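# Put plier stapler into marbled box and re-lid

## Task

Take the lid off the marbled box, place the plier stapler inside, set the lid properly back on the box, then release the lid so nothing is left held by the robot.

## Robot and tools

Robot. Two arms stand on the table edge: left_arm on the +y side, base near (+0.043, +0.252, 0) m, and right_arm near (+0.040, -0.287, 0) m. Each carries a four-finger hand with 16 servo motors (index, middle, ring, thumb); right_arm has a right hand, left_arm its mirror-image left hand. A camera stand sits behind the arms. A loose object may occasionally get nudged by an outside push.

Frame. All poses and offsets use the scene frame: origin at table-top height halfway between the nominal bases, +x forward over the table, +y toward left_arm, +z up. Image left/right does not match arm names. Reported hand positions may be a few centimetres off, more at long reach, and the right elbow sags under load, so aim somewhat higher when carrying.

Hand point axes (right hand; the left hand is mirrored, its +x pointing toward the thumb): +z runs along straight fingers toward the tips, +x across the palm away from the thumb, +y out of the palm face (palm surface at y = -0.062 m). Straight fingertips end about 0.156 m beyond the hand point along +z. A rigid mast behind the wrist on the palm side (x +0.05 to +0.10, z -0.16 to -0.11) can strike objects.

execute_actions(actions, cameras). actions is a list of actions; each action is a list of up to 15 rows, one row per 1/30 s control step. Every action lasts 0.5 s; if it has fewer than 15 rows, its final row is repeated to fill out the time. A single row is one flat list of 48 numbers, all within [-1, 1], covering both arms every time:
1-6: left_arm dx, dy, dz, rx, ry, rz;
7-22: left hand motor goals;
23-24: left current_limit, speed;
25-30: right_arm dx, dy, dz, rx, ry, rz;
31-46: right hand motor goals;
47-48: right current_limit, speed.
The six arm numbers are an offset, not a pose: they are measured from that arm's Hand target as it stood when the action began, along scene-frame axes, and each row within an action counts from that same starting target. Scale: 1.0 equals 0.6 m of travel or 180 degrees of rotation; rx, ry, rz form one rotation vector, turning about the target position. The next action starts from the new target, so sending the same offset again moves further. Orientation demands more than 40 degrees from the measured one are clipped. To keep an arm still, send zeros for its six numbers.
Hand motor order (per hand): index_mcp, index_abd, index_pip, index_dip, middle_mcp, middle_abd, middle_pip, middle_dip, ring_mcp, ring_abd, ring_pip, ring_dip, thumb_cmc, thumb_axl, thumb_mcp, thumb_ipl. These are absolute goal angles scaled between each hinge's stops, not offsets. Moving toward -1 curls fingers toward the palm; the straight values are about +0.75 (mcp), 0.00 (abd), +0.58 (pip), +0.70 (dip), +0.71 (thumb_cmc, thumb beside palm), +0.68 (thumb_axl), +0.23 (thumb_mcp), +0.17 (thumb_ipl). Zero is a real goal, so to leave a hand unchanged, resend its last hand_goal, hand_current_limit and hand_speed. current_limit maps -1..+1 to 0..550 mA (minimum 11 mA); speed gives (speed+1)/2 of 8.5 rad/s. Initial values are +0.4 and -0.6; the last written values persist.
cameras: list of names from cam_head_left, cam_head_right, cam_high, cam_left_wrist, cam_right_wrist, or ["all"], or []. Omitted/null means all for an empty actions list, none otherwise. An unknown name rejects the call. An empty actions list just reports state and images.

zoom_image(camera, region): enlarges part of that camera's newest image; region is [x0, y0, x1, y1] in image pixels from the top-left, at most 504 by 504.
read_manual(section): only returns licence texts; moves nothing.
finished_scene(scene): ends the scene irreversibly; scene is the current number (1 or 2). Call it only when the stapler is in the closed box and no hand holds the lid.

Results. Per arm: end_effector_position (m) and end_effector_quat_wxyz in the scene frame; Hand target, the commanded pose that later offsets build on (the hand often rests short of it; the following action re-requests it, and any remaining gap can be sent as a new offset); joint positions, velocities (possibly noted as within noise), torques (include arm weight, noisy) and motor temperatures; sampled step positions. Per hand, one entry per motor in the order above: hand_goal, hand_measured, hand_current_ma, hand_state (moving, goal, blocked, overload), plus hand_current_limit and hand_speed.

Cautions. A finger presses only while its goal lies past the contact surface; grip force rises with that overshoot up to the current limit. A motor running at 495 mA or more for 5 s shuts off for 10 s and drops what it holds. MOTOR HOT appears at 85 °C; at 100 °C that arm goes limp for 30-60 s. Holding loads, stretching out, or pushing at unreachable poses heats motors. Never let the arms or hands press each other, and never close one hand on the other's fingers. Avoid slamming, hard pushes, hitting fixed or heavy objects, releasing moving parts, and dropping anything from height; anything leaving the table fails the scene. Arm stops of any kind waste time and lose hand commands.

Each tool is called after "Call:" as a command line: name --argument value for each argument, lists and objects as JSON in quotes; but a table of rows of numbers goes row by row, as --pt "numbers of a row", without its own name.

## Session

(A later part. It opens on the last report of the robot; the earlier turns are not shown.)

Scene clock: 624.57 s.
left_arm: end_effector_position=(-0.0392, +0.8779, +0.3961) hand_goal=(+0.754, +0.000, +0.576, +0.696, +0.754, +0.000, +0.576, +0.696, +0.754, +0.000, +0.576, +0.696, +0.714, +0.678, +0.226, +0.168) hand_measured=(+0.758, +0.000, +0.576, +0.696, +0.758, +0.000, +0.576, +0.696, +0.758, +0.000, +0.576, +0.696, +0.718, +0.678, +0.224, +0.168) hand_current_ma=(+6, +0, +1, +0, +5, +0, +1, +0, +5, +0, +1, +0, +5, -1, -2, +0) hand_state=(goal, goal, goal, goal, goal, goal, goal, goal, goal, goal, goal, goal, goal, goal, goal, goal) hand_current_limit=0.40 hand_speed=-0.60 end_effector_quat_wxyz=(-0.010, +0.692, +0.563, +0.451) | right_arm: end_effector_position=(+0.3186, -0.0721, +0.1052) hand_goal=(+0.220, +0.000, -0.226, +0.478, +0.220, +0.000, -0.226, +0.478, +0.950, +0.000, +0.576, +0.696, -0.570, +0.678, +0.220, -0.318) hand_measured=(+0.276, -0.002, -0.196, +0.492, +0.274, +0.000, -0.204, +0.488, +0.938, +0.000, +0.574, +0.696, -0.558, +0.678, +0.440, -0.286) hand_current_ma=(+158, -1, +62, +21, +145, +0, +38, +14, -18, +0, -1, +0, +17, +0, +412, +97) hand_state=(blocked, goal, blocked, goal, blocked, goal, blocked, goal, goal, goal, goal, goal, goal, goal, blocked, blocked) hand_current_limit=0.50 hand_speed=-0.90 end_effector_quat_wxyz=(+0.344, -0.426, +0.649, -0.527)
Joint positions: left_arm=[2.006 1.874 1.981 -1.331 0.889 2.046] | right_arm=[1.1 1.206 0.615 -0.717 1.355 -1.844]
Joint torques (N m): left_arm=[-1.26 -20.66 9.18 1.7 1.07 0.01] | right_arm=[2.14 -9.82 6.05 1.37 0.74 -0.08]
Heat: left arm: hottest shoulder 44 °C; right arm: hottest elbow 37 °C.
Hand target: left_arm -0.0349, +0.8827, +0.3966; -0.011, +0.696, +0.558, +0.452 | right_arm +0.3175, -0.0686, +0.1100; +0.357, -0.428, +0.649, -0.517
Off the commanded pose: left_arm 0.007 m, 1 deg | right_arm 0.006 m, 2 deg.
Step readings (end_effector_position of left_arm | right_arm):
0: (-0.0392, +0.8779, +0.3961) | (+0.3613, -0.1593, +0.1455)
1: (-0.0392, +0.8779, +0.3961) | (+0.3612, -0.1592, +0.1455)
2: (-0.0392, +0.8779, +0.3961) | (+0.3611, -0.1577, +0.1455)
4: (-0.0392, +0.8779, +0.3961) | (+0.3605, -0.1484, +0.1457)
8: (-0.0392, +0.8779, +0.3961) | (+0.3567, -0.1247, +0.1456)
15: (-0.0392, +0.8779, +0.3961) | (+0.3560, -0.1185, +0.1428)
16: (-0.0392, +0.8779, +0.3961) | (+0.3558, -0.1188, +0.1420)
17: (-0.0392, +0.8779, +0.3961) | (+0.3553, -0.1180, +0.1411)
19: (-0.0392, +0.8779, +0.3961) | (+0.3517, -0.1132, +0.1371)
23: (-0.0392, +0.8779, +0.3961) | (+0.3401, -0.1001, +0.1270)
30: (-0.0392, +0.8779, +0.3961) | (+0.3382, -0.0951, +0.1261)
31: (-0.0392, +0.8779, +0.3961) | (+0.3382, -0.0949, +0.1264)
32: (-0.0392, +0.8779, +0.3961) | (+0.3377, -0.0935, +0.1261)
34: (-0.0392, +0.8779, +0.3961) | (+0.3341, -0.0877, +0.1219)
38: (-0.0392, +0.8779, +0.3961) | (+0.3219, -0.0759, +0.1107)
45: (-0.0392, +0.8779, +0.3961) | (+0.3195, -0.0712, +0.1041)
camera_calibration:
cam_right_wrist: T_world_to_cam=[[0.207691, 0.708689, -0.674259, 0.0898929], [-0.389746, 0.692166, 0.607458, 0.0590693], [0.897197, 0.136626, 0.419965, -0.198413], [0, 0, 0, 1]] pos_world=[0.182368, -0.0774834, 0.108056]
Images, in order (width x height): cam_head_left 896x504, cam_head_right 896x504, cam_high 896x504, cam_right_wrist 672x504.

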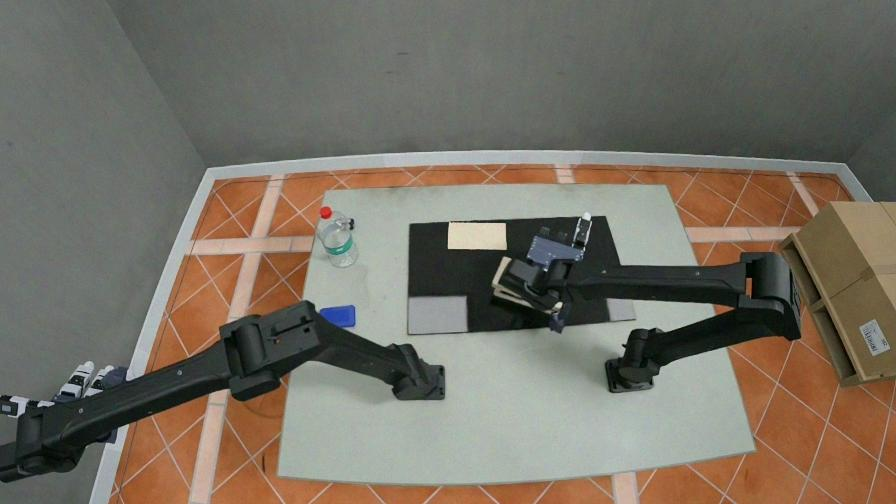

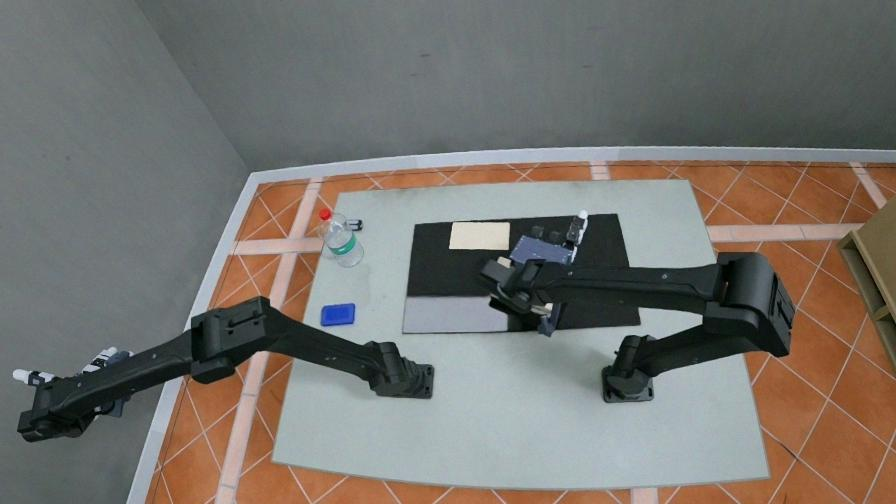

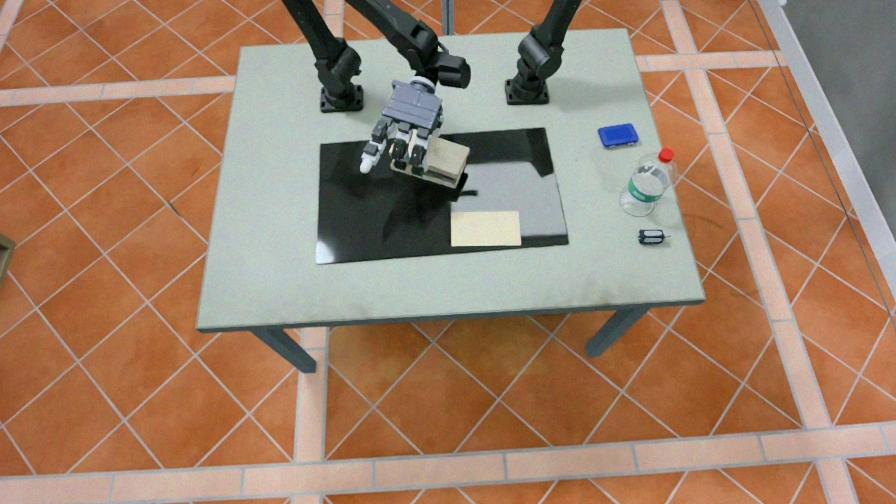

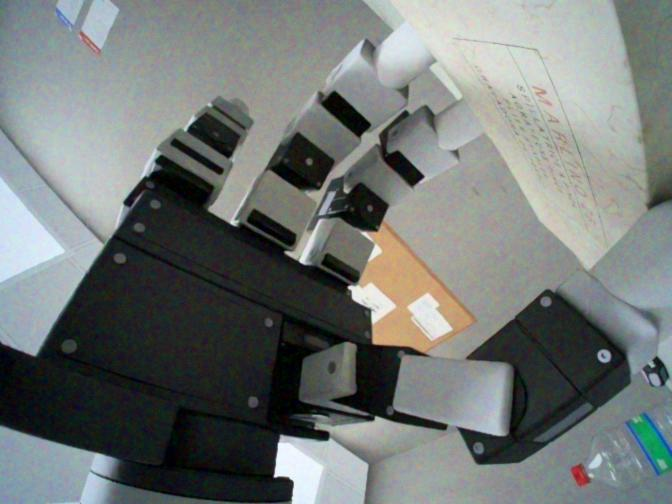

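Call:
execute_actions --actions '[[[0,0,0,0,0,0,0.754,0,0.576,0.696,0.754,0,0.576,0.696,0.754,0,0.576,0.696,0.714,0.678,0.226,0.168,0.4,-0.6,0,-0.0095,-0.04,0,0,0,0.22,0,-0.226,0.478,0.22,0,-0.226,0.478,0.95,0,0.576,0.696,-0.571,0.678,0.22,-0.319,0.5,-0.9]]]' --cameras '["cam_high","cam_head_left"]'

Call:
zoom_image --camera "cam_high" --region '[385, 130, 475, 200]'

Call:
zoom_image --camera "cam_head_left" --region '[485, 240, 575, 330]'

Scene clock: 629.07 s.
left_arm: end_effector_position=(-0.0392, +0.8779, +0.3961) hand_goal=(+0.754, +0.000, +0.576, +0.696, +0.754, +0.000, +0.576, +0.696, +0.754, +0.000, +0.576, +0.696, +0.714, +0.678, +0.226, +0.168) hand_measured=(+0.758, +0.000, +0.576, +0.696, +0.758, +0.000, +0.576, +0.696, +0.758, +0.000, +0.576, +0.696, +0.718, +0.678, +0.224, +0.168) hand_current_ma=(+6, +0, +1, +0, +5, +0, +1, +0, +5, +0, +1, +0, +5, -1, -2, +0) hand_state=(goal, goal, goal, goal, goal, goal, goal, goal, goal, goal, goal, goal, goal, goal, goal, goal) hand_current_limit=0.40 hand_speed=-0.60 end_effector_quat_wxyz=(-0.010, +0.692, +0.563, +0.451) | right_arm: end_effector_position=(+0.3162, -0.0743, +0.0860) hand_goal=(+0.220, +0.000, -0.226, +0.478, +0.220, +0.000, -0.226, +0.478, +0.950, +0.000, +0.576, +0.696, -0.570, +0.678, +0.220, -0.318) hand_measured=(+0.276, -0.002, -0.196, +0.492, +0.274, +0.000, -0.204, +0.488, +0.938, +0.000, +0.574, +0.696, -0.558, +0.678, +0.440, -0.286) hand_current_ma=(+158, -1, +62, +21, +145, +0, +38, +14, -18, +0, -1, +0, +17, +0, +412, +97) hand_state=(blocked, goal, blocked, goal, blocked, goal, blocked, goal, goal, goal, goal, goal, goal, goal, blocked, blocked) hand_current_limit=0.50 hand_speed=-0.90 end_effector_quat_wxyz=(+0.355, -0.429, +0.648, -0.519)
Joint positions: left_arm=[2.006 1.874 1.981 -1.331 0.889 2.046] | right_arm=[1.1 1.206 0.545 -0.542 1.345 -1.933]
Joint torques (N m): left_arm=[-1.26 -20.66 9.18 1.72 1.06 0.01] | right_arm=[1.08 -7.88 5.87 1.54 0.71 -0.03]
Heat: left arm: hottest shoulder 44 °C; right arm: hottest elbow 36 °C.
Hand target: left_arm -0.0349, +0.8827, +0.3966; -0.011, +0.696, +0.558, +0.452 | right_arm +0.3175, -0.0742, +0.0860; +0.357, -0.428, +0.649, -0.517
Off the commanded pose: left_arm 0.007 m, 1 deg | right_arm 0.001 m, 0 deg.
Step readings (end_effector_position of left_arm | right_arm):
0: (-0.0392, +0.8779, +0.3961) | (+0.3186, -0.0721, +0.1052)
1: (-0.0392, +0.8779, +0.3961) | (+0.3185, -0.0722, +0.1050)
2: (-0.0392, +0.8779, +0.3961) | (+0.3188, -0.0716, +0.1044)
4: (-0.0392, +0.8779, +0.3961) | (+0.3186, -0.0718, +0.1004)
8: (-0.0392, +0.8779, +0.3961) | (+0.3160, -0.0757, +0.0904)
15: (-0.0392, +0.8779, +0.3961) | (+0.3164, -0.0742, +0.0870)
Images, in order (width x height): cam_head_left 896x504, cam_high 896x504.

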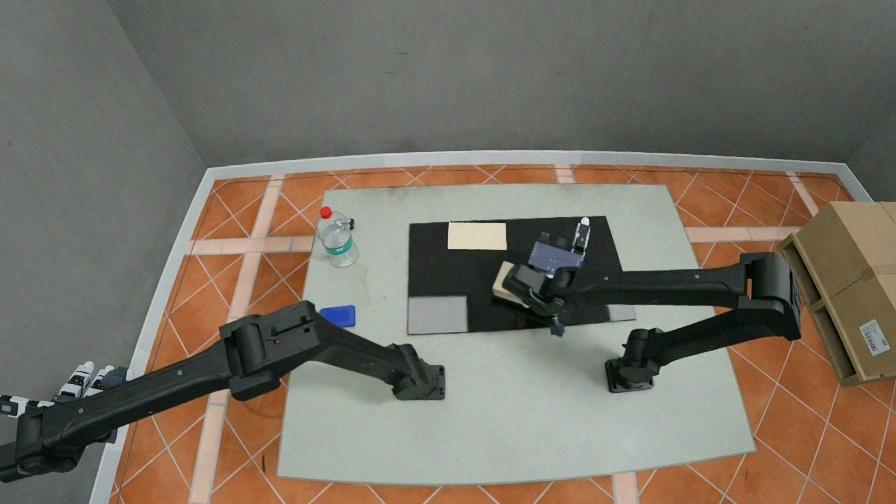

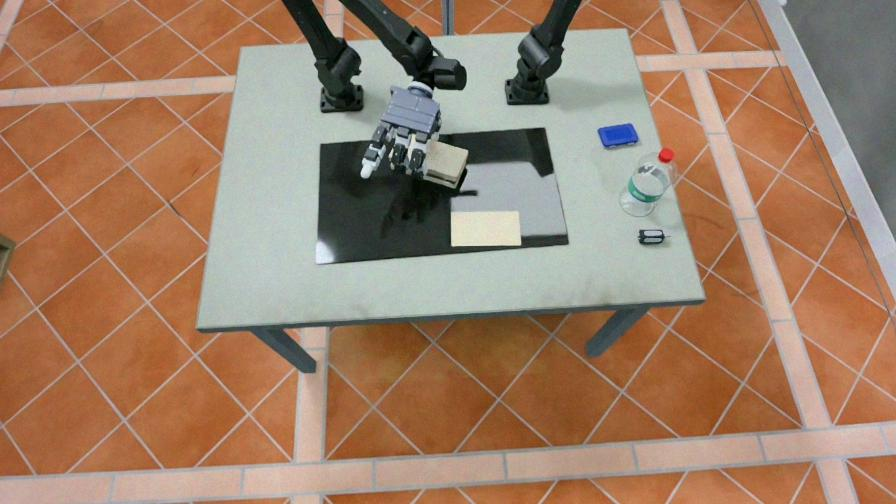

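Scaled by 5.600 from the camera's 896x504 image, which has a finer 1280x720 frame.

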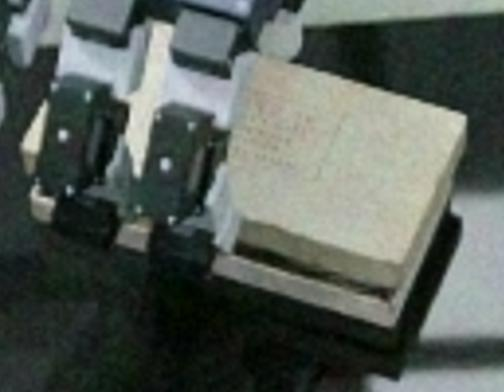

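Scaled by 5.600 from the camera's 896x504 image, which has a finer 1280x720 frame.

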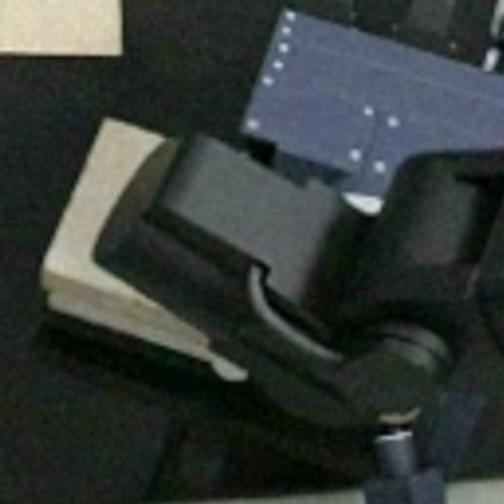

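Call:
execute_actions --actions '[]'

Call:
zoom_image --camera "cam_right_wrist" --region '[372, 0, 672, 300]'

Scene clock: 633.73 s.
left_arm: end_effector_position=(-0.0392, +0.8779, +0.3961) hand_goal=(+0.754, +0.000, +0.576, +0.696, +0.754, +0.000, +0.576, +0.696, +0.754, +0.000, +0.576, +0.696, +0.714, +0.678, +0.226, +0.168) hand_measured=(+0.758, +0.000, +0.576, +0.696, +0.758, +0.000, +0.576, +0.696, +0.758, +0.000, +0.576, +0.696, +0.718, +0.678, +0.224, +0.168) hand_current_ma=(+6, +0, +1, +0, +5, +0, +1, +0, +5, +0, +1, +0, +5, -1, -2, +0) hand_state=(goal, goal, goal, goal, goal, goal, goal, goal, goal, goal, goal, goal, goal, goal, goal, goal) hand_current_limit=0.40 hand_speed=-0.60 end_effector_quat_wxyz=(-0.010, +0.692, +0.563, +0.451) | right_arm: end_effector_position=(+0.3161, -0.0744, +0.0859) hand_goal=(+0.220, +0.000, -0.226, +0.478, +0.220, +0.000, -0.226, +0.478, +0.950, +0.000, +0.576, +0.696, -0.570, +0.678, +0.220, -0.318) hand_measured=(+0.276, -0.002, -0.196, +0.492, +0.274, +0.000, -0.204, +0.488, +0.938, +0.000, +0.574, +0.696, -0.558, +0.678, +0.440, -0.286) hand_current_ma=(+158, -1, +62, +21, +145, +0, +38, +14, -18, +0, -1, +0, +17, +0, +413, +97) hand_state=(blocked, goal, blocked, goal, blocked, goal, blocked, goal, goal, goal, goal, goal, goal, goal, blocked, blocked) hand_current_limit=0.50 hand_speed=-0.90 end_effector_quat_wxyz=(+0.355, -0.430, +0.648, -0.519)
Joint positions: left_arm=[2.006 1.874 1.981 -1.331 0.889 2.046] | right_arm=[1.1 1.206 0.545 -0.542 1.345 -1.934]
Joint velocities: within noise
Joint torques (N m): left_arm=[-1.14 -20.6 9.18 1.7 1.07 0.01] | right_arm=[1.08 -7.94 5.87 1.54 0.71 -0.04]
Motor temperatures (°C): left_arm=[25 44 41 28 29 24] | right_arm=[26 31 36 29 29 24]
Heat: left arm: hottest shoulder 44 °C; right arm: hottest elbow 36 °C.
Hand target: left_arm -0.0349, +0.8827, +0.3966; -0.011, +0.696, +0.558, +0.452 | right_arm +0.3175, -0.0743, +0.0860; +0.357, -0.428, +0.649, -0.517
Off the commanded pose: left_arm 0.007 m, 1 deg | right_arm 0.001 m, 0 deg.
camera_calibration:
cam_left_wrist: T_world_to_cam=[[-0.454326, -0.349977, -0.81921, 0.58534], [-0.876052, 0.00869081, 0.482137, -0.301079], [-0.161617, 0.936718, -0.310547, -0.588051], [0, 0, 0, 1]] pos_world=[-0.0928653, 0.75831, 0.44206]
cam_right_wrist: T_world_to_cam=[[0.194923, 0.723788, -0.661919, 0.0830495], [-0.407389, 0.673641, 0.616637, 0.0748481], [0.89221, 0.149462, 0.426171, -0.185755], [0, 0, 0, 1]] pos_world=[0.180037, -0.0827677, 0.0879814]

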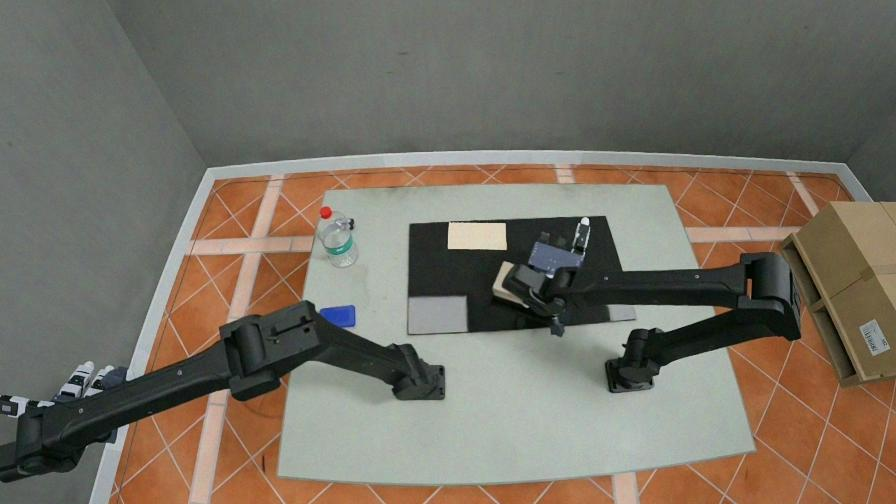

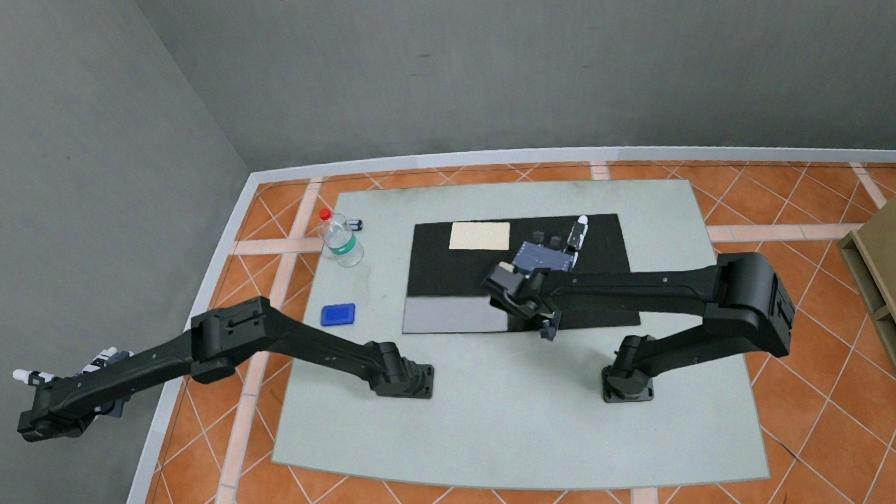

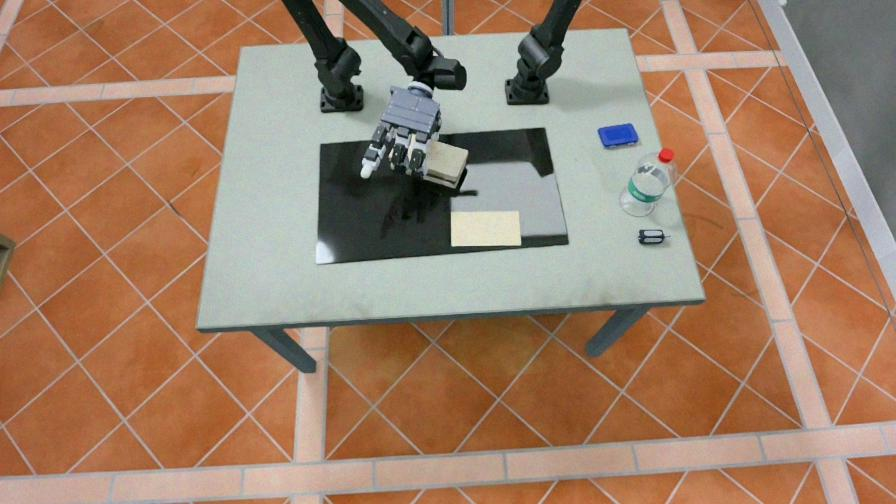

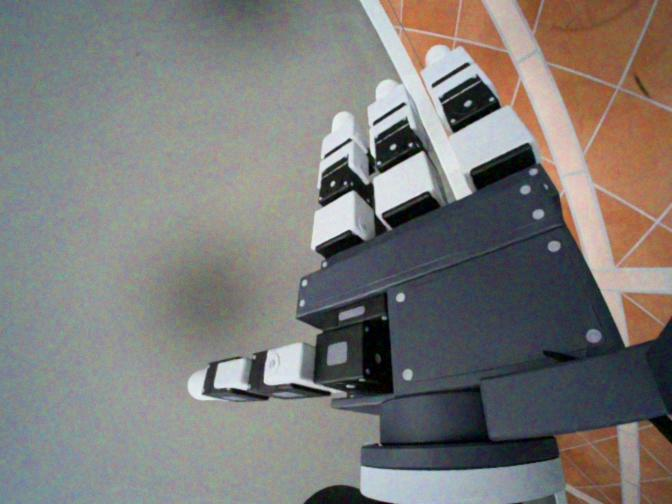

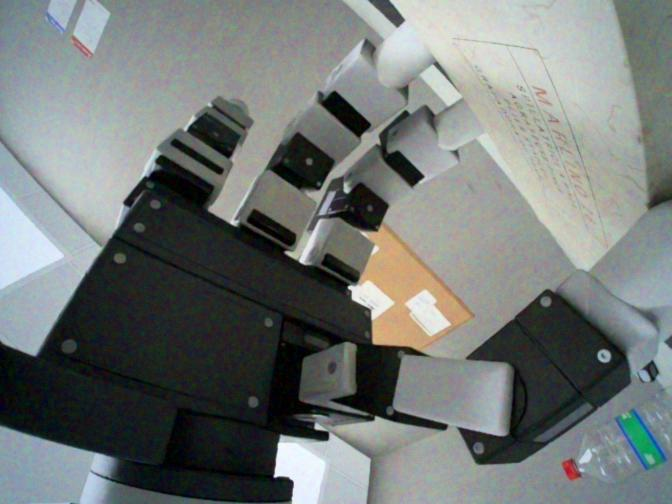

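Scaled by 1.680 from the camera's 672x504 image, which has a finer 960x720 frame.

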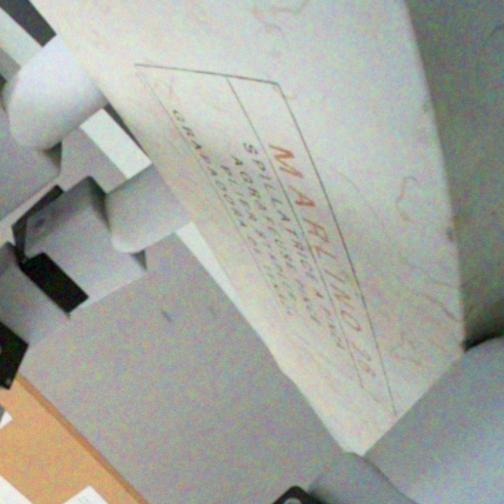

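Call:
zoom_image --camera "cam_high" --region '[430, 140, 475, 195]'

Call:
zoom_image --camera "cam_high" --region '[385, 135, 430, 190]'

Scaled by 9.164 from the camera's 896x504 image, which has a finer 1280x720 frame.

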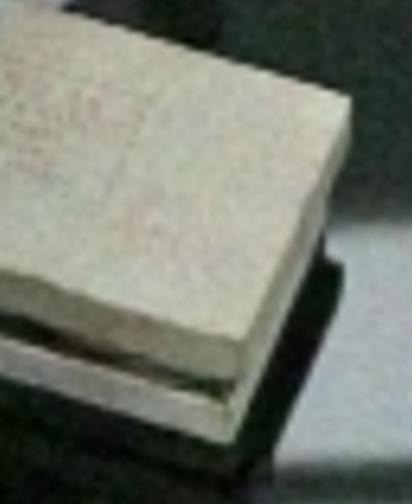

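Scaled by 9.164 from the camera's 896x504 image, which has a finer 1280x720 frame.

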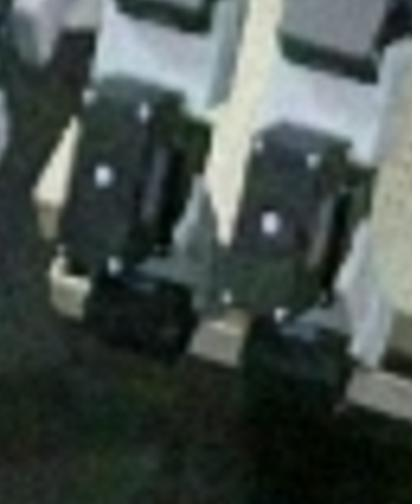

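Call:
execute_actions --actions '[[[0,0,0,0,0,0,0.754,0,0.576,0.696,0.754,0,0.576,0.696,0.754,0,0.576,0.696,0.714,0.678,0.226,0.168,0.4,-0.6,0.007,0,-0.0167,0,0,0,0.22,0,-0.226,0.478,0.22,0,-0.226,0.478,0.95,0,0.576,0.696,-0.571,0.678,0.22,-0.319,0.5,-0.9]]]' --cameras '["cam_high","cam_head_left"]'

Call:
zoom_image --camera "cam_high" --region '[430, 140, 475, 195]'

Call:
zoom_image --camera "cam_head_left" --region '[485, 250, 545, 310]'

Scene clock: 647.90 s.
left_arm: end_effector_position=(-0.0392, +0.8779, +0.3961) hand_goal=(+0.754, +0.000, +0.576, +0.696, +0.754, +0.000, +0.576, +0.696, +0.754, +0.000, +0.576, +0.696, +0.714, +0.678, +0.226, +0.168) hand_measured=(+0.758, +0.000, +0.576, +0.696, +0.758, +0.000, +0.576, +0.696, +0.758, +0.000, +0.576, +0.696, +0.718, +0.678, +0.224, +0.168) hand_current_ma=(+6, +0, +1, +0, +5, +0, +1, +0, +5, +0, +1, +0, +5, -1, -2, +0) hand_state=(goal, goal, goal, goal, goal, goal, goal, goal, goal, goal, goal, goal, goal, goal, goal, goal) hand_current_limit=0.40 hand_speed=-0.60 end_effector_quat_wxyz=(-0.010, +0.692, +0.563, +0.451) | right_arm: end_effector_position=(+0.3181, -0.0709, +0.0791) hand_goal=(+0.220, +0.000, -0.226, +0.478, +0.220, +0.000, -0.226, +0.478, +0.950, +0.000, +0.576, +0.696, -0.570, +0.678, +0.220, -0.318) hand_measured=(+0.276, -0.002, -0.196, +0.492, +0.274, +0.000, -0.204, +0.488, +0.938, +0.000, +0.574, +0.696, -0.558, +0.678, +0.440, -0.286) hand_current_ma=(+158, -1, +62, +21, +145, +0, +38, +14, -18, +0, -1, +0, +17, +0, +412, +97) hand_state=(blocked, goal, blocked, goal, blocked, goal, blocked, goal, goal, goal, goal, goal, goal, goal, blocked, blocked) hand_current_limit=0.50 hand_speed=-0.90 end_effector_quat_wxyz=(+0.361, -0.431, +0.647, -0.515)
Joint positions: left_arm=[2.006 1.874 1.981 -1.331 0.889 2.046] | right_arm=[1.098 1.217 0.522 -0.44 1.339 -1.994]
Joint torques (N m): left_arm=[-1.2 -20.6 9.18 1.69 1.06 0.01] | right_arm=[0.15 -7 5.78 1.62 0.68 -0.01]
Heat: left arm: hottest shoulder 44 °C; right arm: hottest elbow 35 °C.
Hand target: left_arm -0.0349, +0.8827, +0.3966; -0.011, +0.696, +0.558, +0.452 | right_arm +0.3217, -0.0742, +0.0760; +0.357, -0.428, +0.649, -0.517
Off the commanded pose: left_arm 0.007 m, 1 deg | right_arm 0.006 m, 1 deg.
Step readings (end_effector_position of left_arm | right_arm):
0: (-0.0392, +0.8779, +0.3961) | (+0.3161, -0.0744, +0.0859)
1: (-0.0392, +0.8779, +0.3961) | (+0.3162, -0.0743, +0.0860)
2: (-0.0392, +0.8779, +0.3961) | (+0.3164, -0.0739, +0.0858)
4: (-0.0392, +0.8779, +0.3961) | (+0.3170, -0.0723, +0.0849)
8: (-0.0392, +0.8779, +0.3961) | (+0.3175, -0.0706, +0.0816)
15: (-0.0392, +0.8779, +0.3961) | (+0.3180, -0.0708, +0.0793)
Images, in order (width x height): cam_head_left 896x504, cam_high 896x504.

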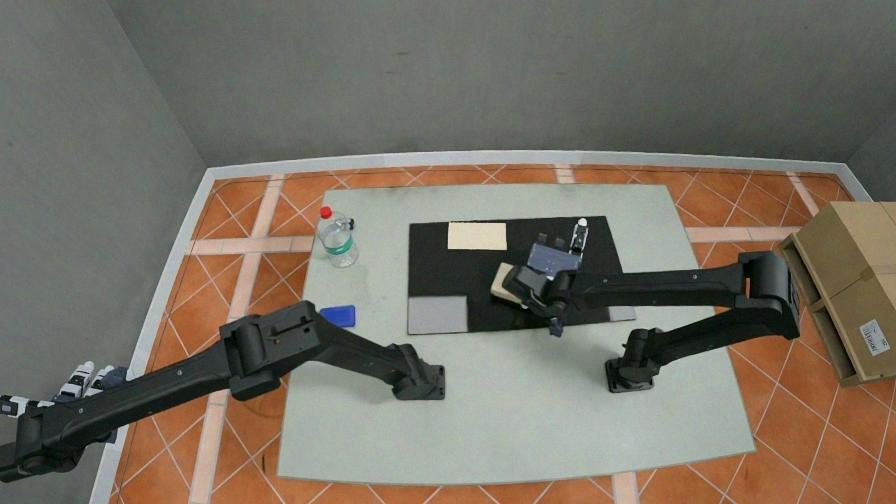

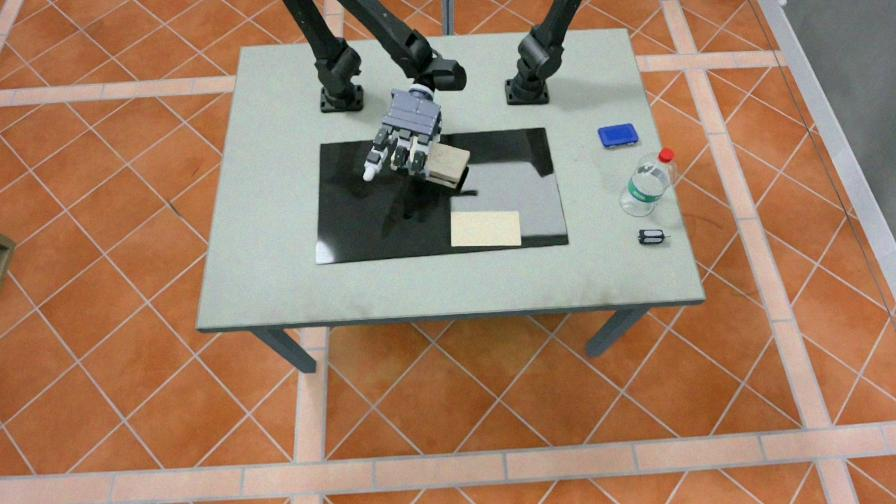

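Scaled by 9.164 from the camera's 896x504 image, which has a finer 1280x720 frame.

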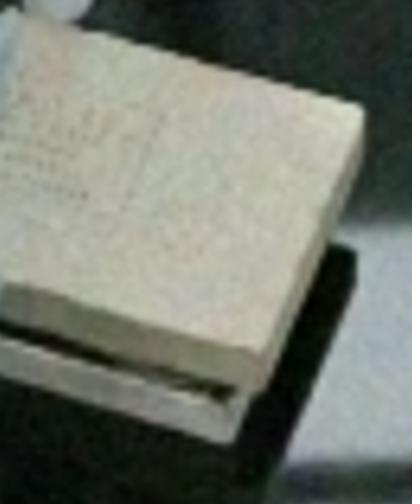

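Scaled by 8.400 from the camera's 896x504 image, which has a finer 1280x720 frame.

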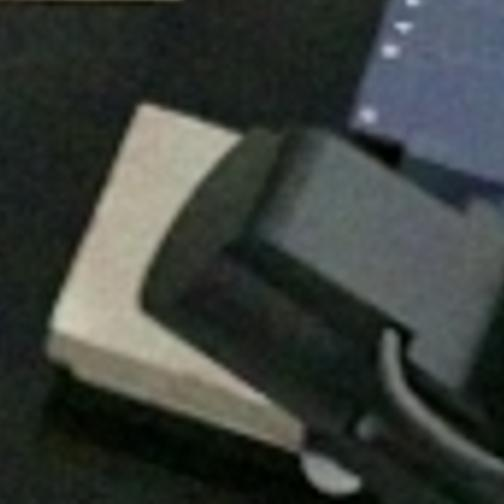

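Call:
zoom_image --camera "cam_head_left" --region '[480, 275, 530, 315]'

Scaled by 10.080 from the camera's 896x504 image, which has a finer 1280x720 frame.

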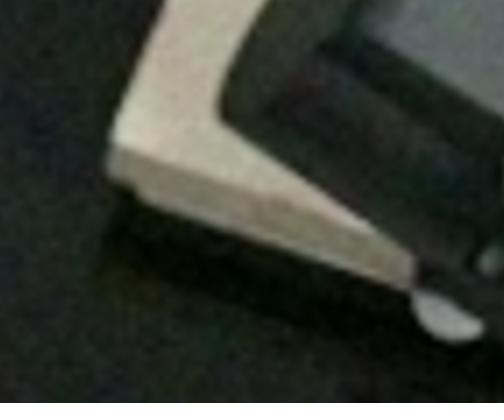

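Call:
zoom_image --camera "cam_high" --region '[380, 140, 420, 180]'

Scaled by 12.600 from the camera's 896x504 image, which has a finer 1280x720 frame.

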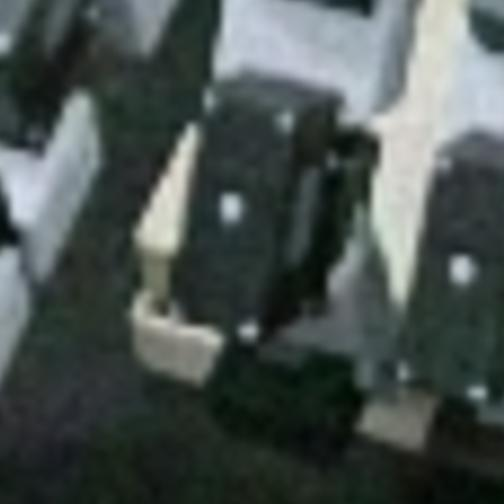

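Call:
execute_actions --actions '[[[0,0,0,0,0,0,0.754,0,0.576,0.696,0.754,0,0.576,0.696,0.754,0,0.576,0.696,0.714,0.678,0.226,0.168,0.4,-0.6,0.004,-0.011,0,0,0,-0.004,0.22,0,-0.226,0.478,0.22,0,-0.226,0.478,0.95,0,0.576,0.696,-0.571,0.678,0.22,-0.319,0.5,-0.9]]]' --cameras '["cam_high","cam_head_left"]'

Call:
zoom_image --camera "cam_high" --region '[430, 140, 475, 195]'

Call:
zoom_image --camera "cam_high" --region '[380, 140, 420, 180]'

Scene clock: 657.67 s.
left_arm: end_effector_position=(-0.0392, +0.8779, +0.3961) hand_goal=(+0.754, +0.000, +0.576, +0.696, +0.754, +0.000, +0.576, +0.696, +0.754, +0.000, +0.576, +0.696, +0.714, +0.678, +0.226, +0.168) hand_measured=(+0.758, +0.000, +0.576, +0.696, +0.758, +0.000, +0.576, +0.696, +0.758, +0.000, +0.576, +0.696, +0.718, +0.678, +0.224, +0.168) hand_current_ma=(+6, +0, +1, +0, +5, +0, +1, +0, +5, +0, +1, +0, +5, -1, -2, +0) hand_state=(goal, goal, goal, goal, goal, goal, goal, goal, goal, goal, goal, goal, goal, goal, goal, goal) hand_current_limit=0.40 hand_speed=-0.60 end_effector_quat_wxyz=(-0.010, +0.692, +0.563, +0.451) | right_arm: end_effector_position=(+0.3205, -0.0781, +0.0757) hand_goal=(+0.220, +0.000, -0.226, +0.478, +0.220, +0.000, -0.226, +0.478, +0.950, +0.000, +0.576, +0.696, -0.570, +0.678, +0.220, -0.318) hand_measured=(+0.276, -0.002, -0.196, +0.492, +0.274, +0.000, -0.204, +0.488, +0.938, +0.000, +0.574, +0.696, -0.558, +0.678, +0.440, -0.286) hand_current_ma=(+158, -1, +62, +21, +145, +0, +38, +14, -18, +0, -1, +0, +17, +0, +412, +97) hand_state=(blocked, goal, blocked, goal, blocked, goal, blocked, goal, goal, goal, goal, goal, goal, goal, blocked, blocked) hand_current_limit=0.50 hand_speed=-0.90 end_effector_quat_wxyz=(+0.354, -0.430, +0.648, -0.519)
Joint positions: left_arm=[2.006 1.874 1.981 -1.331 0.889 2.046] | right_arm=[1.08 1.217 0.511 -0.419 1.336 -2.015]
Joint torques (N m): left_arm=[-1.2 -20.6 9.21 1.69 1.06 0.01] | right_arm=[0.15 -7.88 5.76 1.63 0.67 -0.06]
Heat: left arm: hottest shoulder 45 °C; right arm: hottest elbow 34 °C.
Hand target: left_arm -0.0349, +0.8827, +0.3966; -0.011, +0.696, +0.558, +0.452 | right_arm +0.3241, -0.0809, +0.0759; +0.354, -0.424, +0.652, -0.520
Off the commanded pose: left_arm 0.007 m, 1 deg | right_arm 0.005 m, 1 deg.
Step readings (end_effector_position of left_arm | right_arm):
0: (-0.0392, +0.8779, +0.3961) | (+0.3181, -0.0709, +0.0791)
1: (-0.0392, +0.8779, +0.3961) | (+0.3181, -0.0710, +0.0791)
2: (-0.0392, +0.8779, +0.3961) | (+0.3181, -0.0711, +0.0789)
4: (-0.0392, +0.8779, +0.3961) | (+0.3189, -0.0726, +0.0783)
8: (-0.0392, +0.8779, +0.3961) | (+0.3199, -0.0771, +0.0762)
15: (-0.0392, +0.8779, +0.3961) | (+0.3204, -0.0782, +0.0756)
Images, in order (width x height): cam_head_left 896x504, cam_high 896x504.

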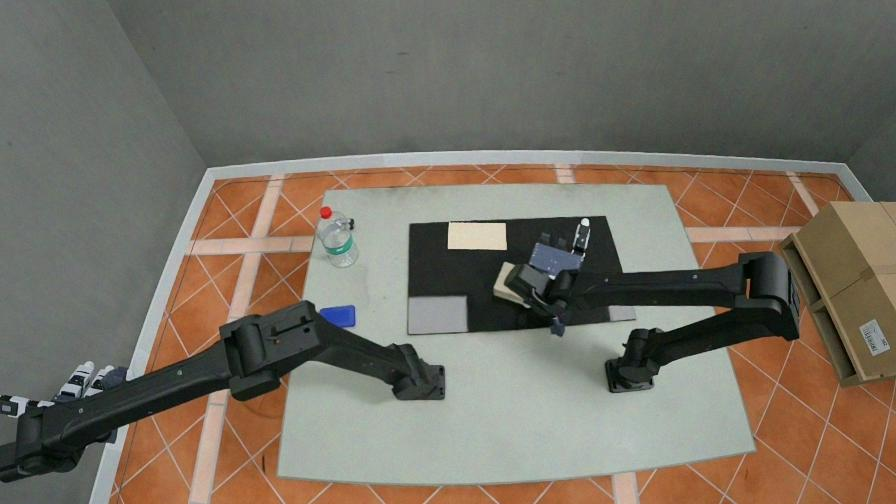

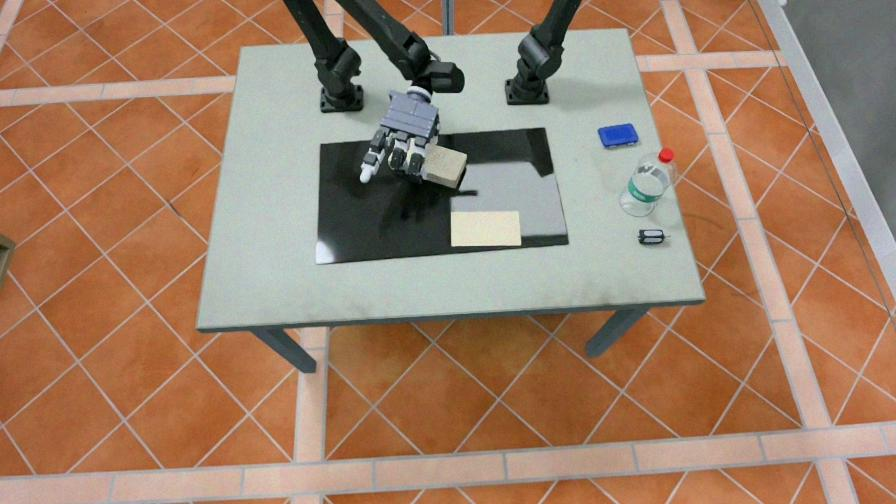

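Scaled by 9.164 from the camera's 896x504 image, which has a finer 1280x720 frame.

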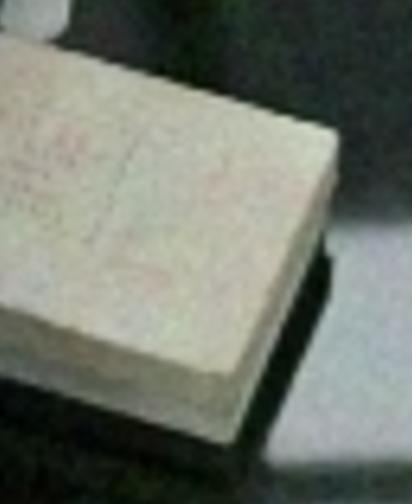

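Scaled by 12.600 from the camera's 896x504 image, which has a finer 1280x720 frame.

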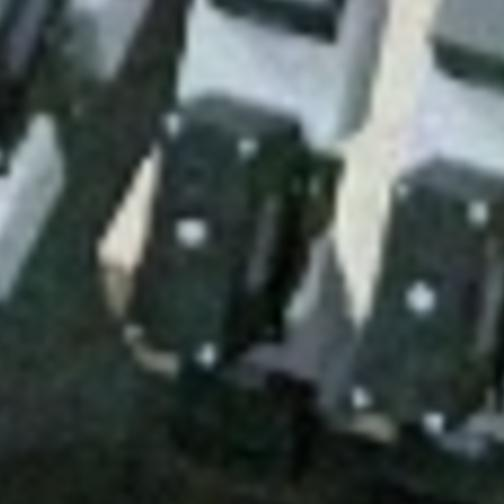

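Call:
execute_actions --actions '[[[0,0,0,0,0,0,0.754,0,0.576,0.696,0.754,0,0.576,0.696,0.754,0,0.576,0.696,0.714,0.678,0.226,0.168,0.4,-0.6,-0.0043,0.0057,-0.014,0,0,0,0.22,0,-0.226,0.478,0.22,0,-0.226,0.478,0.95,0,0.576,0.696,-0.571,0.678,0.22,-0.319,0.5,-0.9]]]' --cameras '["cam_high","cam_head_left"]'

Call:
zoom_image --camera "cam_high" --region '[430, 140, 475, 195]'

Call:
zoom_image --camera "cam_high" --region '[380, 140, 420, 180]'

Call:
zoom_image --camera "cam_head_left" --region '[480, 255, 530, 315]'

Scene clock: 662.27 s.
left_arm: end_effector_position=(-0.0392, +0.8779, +0.3961) hand_goal=(+0.754, +0.000, +0.576, +0.696, +0.754, +0.000, +0.576, +0.696, +0.754, +0.000, +0.576, +0.696, +0.714, +0.678, +0.226, +0.168) hand_measured=(+0.758, +0.000, +0.576, +0.696, +0.758, +0.000, +0.576, +0.696, +0.758, +0.000, +0.576, +0.696, +0.718, +0.678, +0.224, +0.168) hand_current_ma=(+6, +0, +1, +0, +5, +0, +1, +0, +5, +0, +1, +0, +5, -1, -2, +0) hand_state=(goal, goal, goal, goal, goal, goal, goal, goal, goal, goal, goal, goal, goal, goal, goal, goal) hand_current_limit=0.40 hand_speed=-0.60 end_effector_quat_wxyz=(-0.010, +0.692, +0.563, +0.451) | right_arm: end_effector_position=(+0.3209, -0.0775, +0.0717) hand_goal=(+0.220, +0.000, -0.226, +0.478, +0.220, +0.000, -0.226, +0.478, +0.950, +0.000, +0.576, +0.696, -0.570, +0.678, +0.220, -0.318) hand_measured=(+0.276, -0.002, -0.196, +0.494, +0.274, +0.000, -0.204, +0.488, +0.938, +0.000, +0.574, +0.696, -0.558, +0.678, +0.440, -0.286) hand_current_ma=(+155, -1, +64, +26, +145, +0, +38, +14, -18, +0, -1, +0, +17, +0, +413, +97) hand_state=(blocked, goal, blocked, goal, blocked, goal, blocked, goal, goal, goal, goal, goal, goal, goal, blocked, blocked) hand_current_limit=0.50 hand_speed=-0.90 end_effector_quat_wxyz=(+0.354, -0.427, +0.650, -0.519)
Joint positions: left_arm=[2.006 1.874 1.981 -1.331 0.889 2.046] | right_arm=[1.08 1.233 0.511 -0.419 1.338 -1.994]
Joint torques (N m): left_arm=[-1.2 -20.6 9.18 1.7 1.07 0.01] | right_arm=[1.38 -6.48 5.78 1.14 0.82 0.21]
Heat: left arm: hottest shoulder 45 °C; right arm: hottest elbow 34 °C.
Hand target: left_arm -0.0349, +0.8827, +0.3966; -0.011, +0.696, +0.558, +0.452 | right_arm +0.3215, -0.0774, +0.0676; +0.354, -0.424, +0.652, -0.519
Off the commanded pose: left_arm 0.007 m, 1 deg | right_arm 0.004 m, 0 deg.
Step readings (end_effector_position of left_arm | right_arm):
0: (-0.0392, +0.8779, +0.3961) | (+0.3205, -0.0781, +0.0757)
1: (-0.0392, +0.8779, +0.3961) | (+0.3205, -0.0781, +0.0757)
2: (-0.0392, +0.8779, +0.3961) | (+0.3205, -0.0781, +0.0757)
4: (-0.0392, +0.8779, +0.3961) | (+0.3206, -0.0779, +0.0753)
8: (-0.0392, +0.8779, +0.3961) | (+0.3207, -0.0777, +0.0726)
15: (-0.0392, +0.8779, +0.3961) | (+0.3209, -0.0775, +0.0717)
Images, in order (width x height): cam_head_left 896x504, cam_high 896x504.

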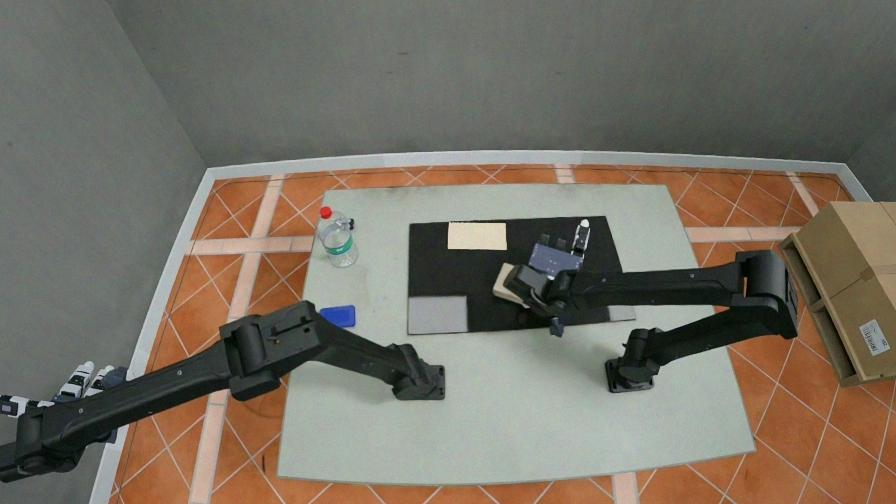

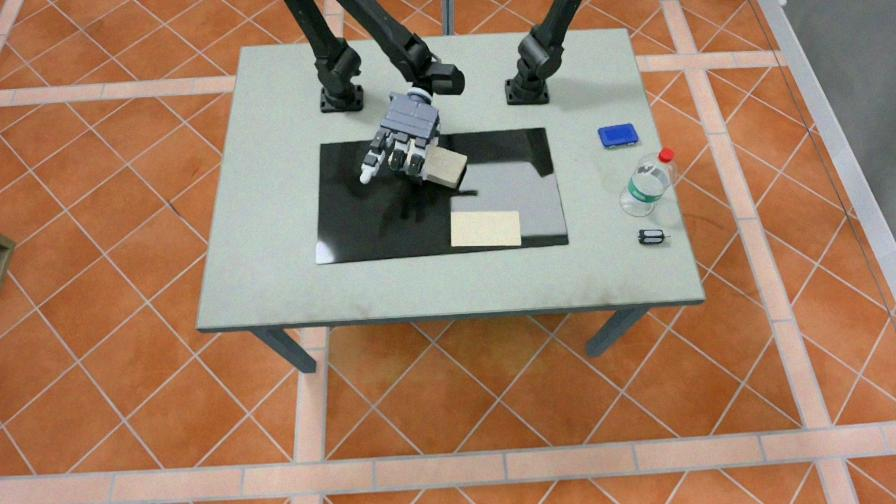

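Scaled by 9.164 from the camera's 896x504 image, which has a finer 1280x720 frame.

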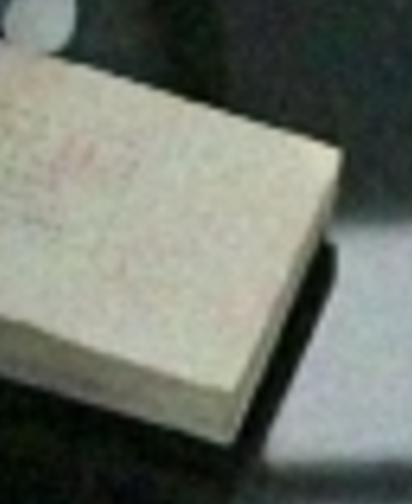

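Scaled by 12.600 from the camera's 896x504 image, which has a finer 1280x720 frame.

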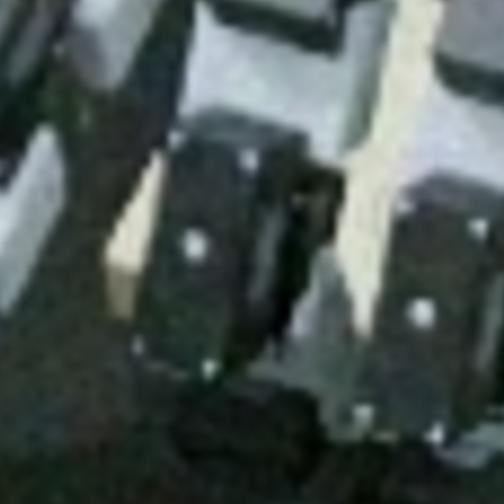

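Scaled by 8.400 from the camera's 896x504 image, which has a finer 1280x720 frame.

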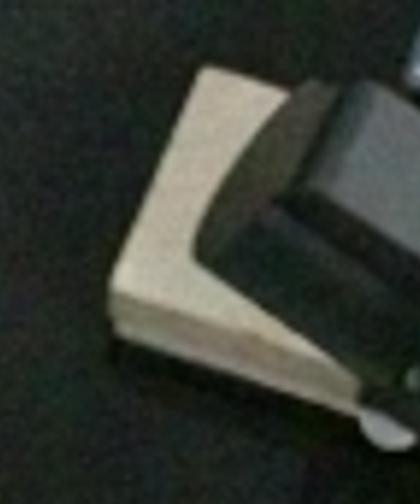

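Call:
execute_actions --actions '[[[0,0,0,0,0,0,0.754,0,0.576,0.696,0.754,0,0.576,0.696,0.754,0,0.576,0.696,0.714,0.678,0.226,0.168,0.4,-0.6,-0.0085,0.003,0.006,0,0,0.0045,0.22,0,-0.226,0.478,0.22,0,-0.226,0.478,0.95,0,0.576,0.696,-0.571,0.678,0.22,-0.319,0.5,-0.9]]]' --cameras '["cam_high"]'

Call:
zoom_image --camera "cam_high" --region '[430, 140, 475, 195]'

Call:
zoom_image --camera "cam_high" --region '[380, 140, 420, 180]'

Scene clock: 666.70 s.
left_arm: end_effector_position=(-0.0392, +0.8779, +0.3961) hand_goal=(+0.754, +0.000, +0.576, +0.696, +0.754, +0.000, +0.576, +0.696, +0.754, +0.000, +0.576, +0.696, +0.714, +0.678, +0.226, +0.168) hand_measured=(+0.758, +0.000, +0.576, +0.696, +0.758, +0.000, +0.576, +0.696, +0.758, +0.000, +0.576, +0.696, +0.718, +0.678, +0.224, +0.168) hand_current_ma=(+6, +0, +1, +0, +5, +0, +1, +0, +5, +0, +1, +0, +5, -1, -2, +0) hand_state=(goal, goal, goal, goal, goal, goal, goal, goal, goal, goal, goal, goal, goal, goal, goal, goal) hand_current_limit=0.40 hand_speed=-0.60 end_effector_quat_wxyz=(-0.010, +0.692, +0.563, +0.451) | right_arm: end_effector_position=(+0.3205, -0.0780, +0.0715) hand_goal=(+0.220, +0.000, -0.226, +0.478, +0.220, +0.000, -0.226, +0.478, +0.950, +0.000, +0.576, +0.696, -0.570, +0.678, +0.220, -0.318) hand_measured=(+0.274, +0.000, -0.194, +0.494, +0.274, +0.000, -0.204, +0.488, +0.938, +0.000, +0.574, +0.696, -0.560, +0.678, +0.440, -0.286) hand_current_ma=(+152, +0, +65, +28, +145, +0, +38, +14, -18, +0, -1, +0, +14, +0, +412, +97) hand_state=(blocked, goal, blocked, goal, blocked, goal, blocked, goal, goal, goal, goal, goal, goal, goal, blocked, blocked) hand_current_limit=0.50 hand_speed=-0.90 end_effector_quat_wxyz=(+0.356, -0.424, +0.652, -0.518)
Joint positions: left_arm=[2.006 1.874 1.981 -1.331 0.889 2.046] | right_arm=[1.08 1.233 0.511 -0.433 1.34 -1.972]
Joint torques (N m): left_arm=[-1.26 -20.6 9.18 1.7 1.06 0.01] | right_arm=[2.84 -8.06 5.79 0.61 0.81 0.1]
Heat: left arm: hottest shoulder 45 °C; right arm: hottest elbow 34 °C.
Hand target: left_arm -0.0349, +0.8827, +0.3966; -0.011, +0.696, +0.558, +0.452 | right_arm +0.3164, -0.0756, +0.0712; +0.357, -0.429, +0.649, -0.517
Off the commanded pose: left_arm 0.007 m, 1 deg | right_arm 0.005 m, 1 deg.
Step readings (end_effector_position of left_arm | right_arm):
0: (-0.0392, +0.8779, +0.3961) | (+0.3209, -0.0775, +0.0717)
1: (-0.0392, +0.8779, +0.3961) | (+0.3209, -0.0775, +0.0717)
2: (-0.0392, +0.8779, +0.3961) | (+0.3210, -0.0775, +0.0717)
4: (-0.0392, +0.8779, +0.3961) | (+0.3208, -0.0777, +0.0716)
8: (-0.0392, +0.8779, +0.3961) | (+0.3208, -0.0780, +0.0716)
15: (-0.0392, +0.8779, +0.3961) | (+0.3205, -0.0780, +0.0715)
Images, in order (width x height): cam_high 896x504.

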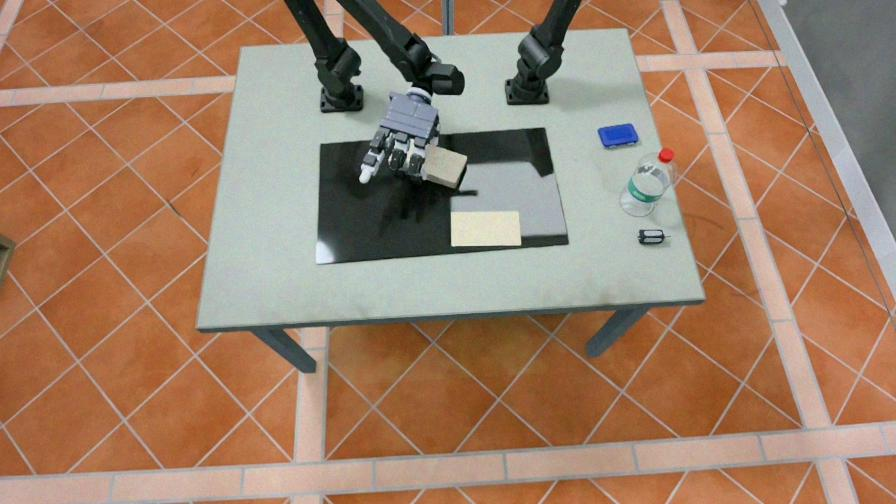

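Scaled by 9.164 from the camera's 896x504 image, which has a finer 1280x720 frame.

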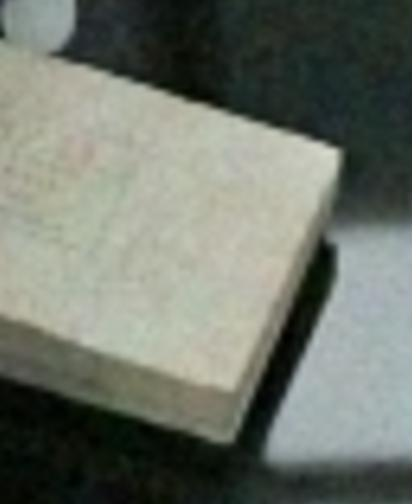

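Scaled by 12.600 from the camera's 896x504 image, which has a finer 1280x720 frame.

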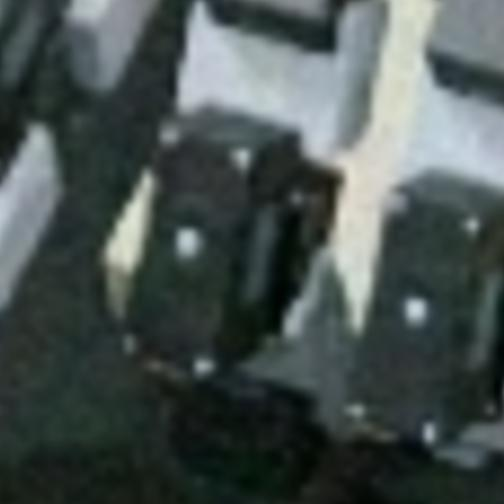

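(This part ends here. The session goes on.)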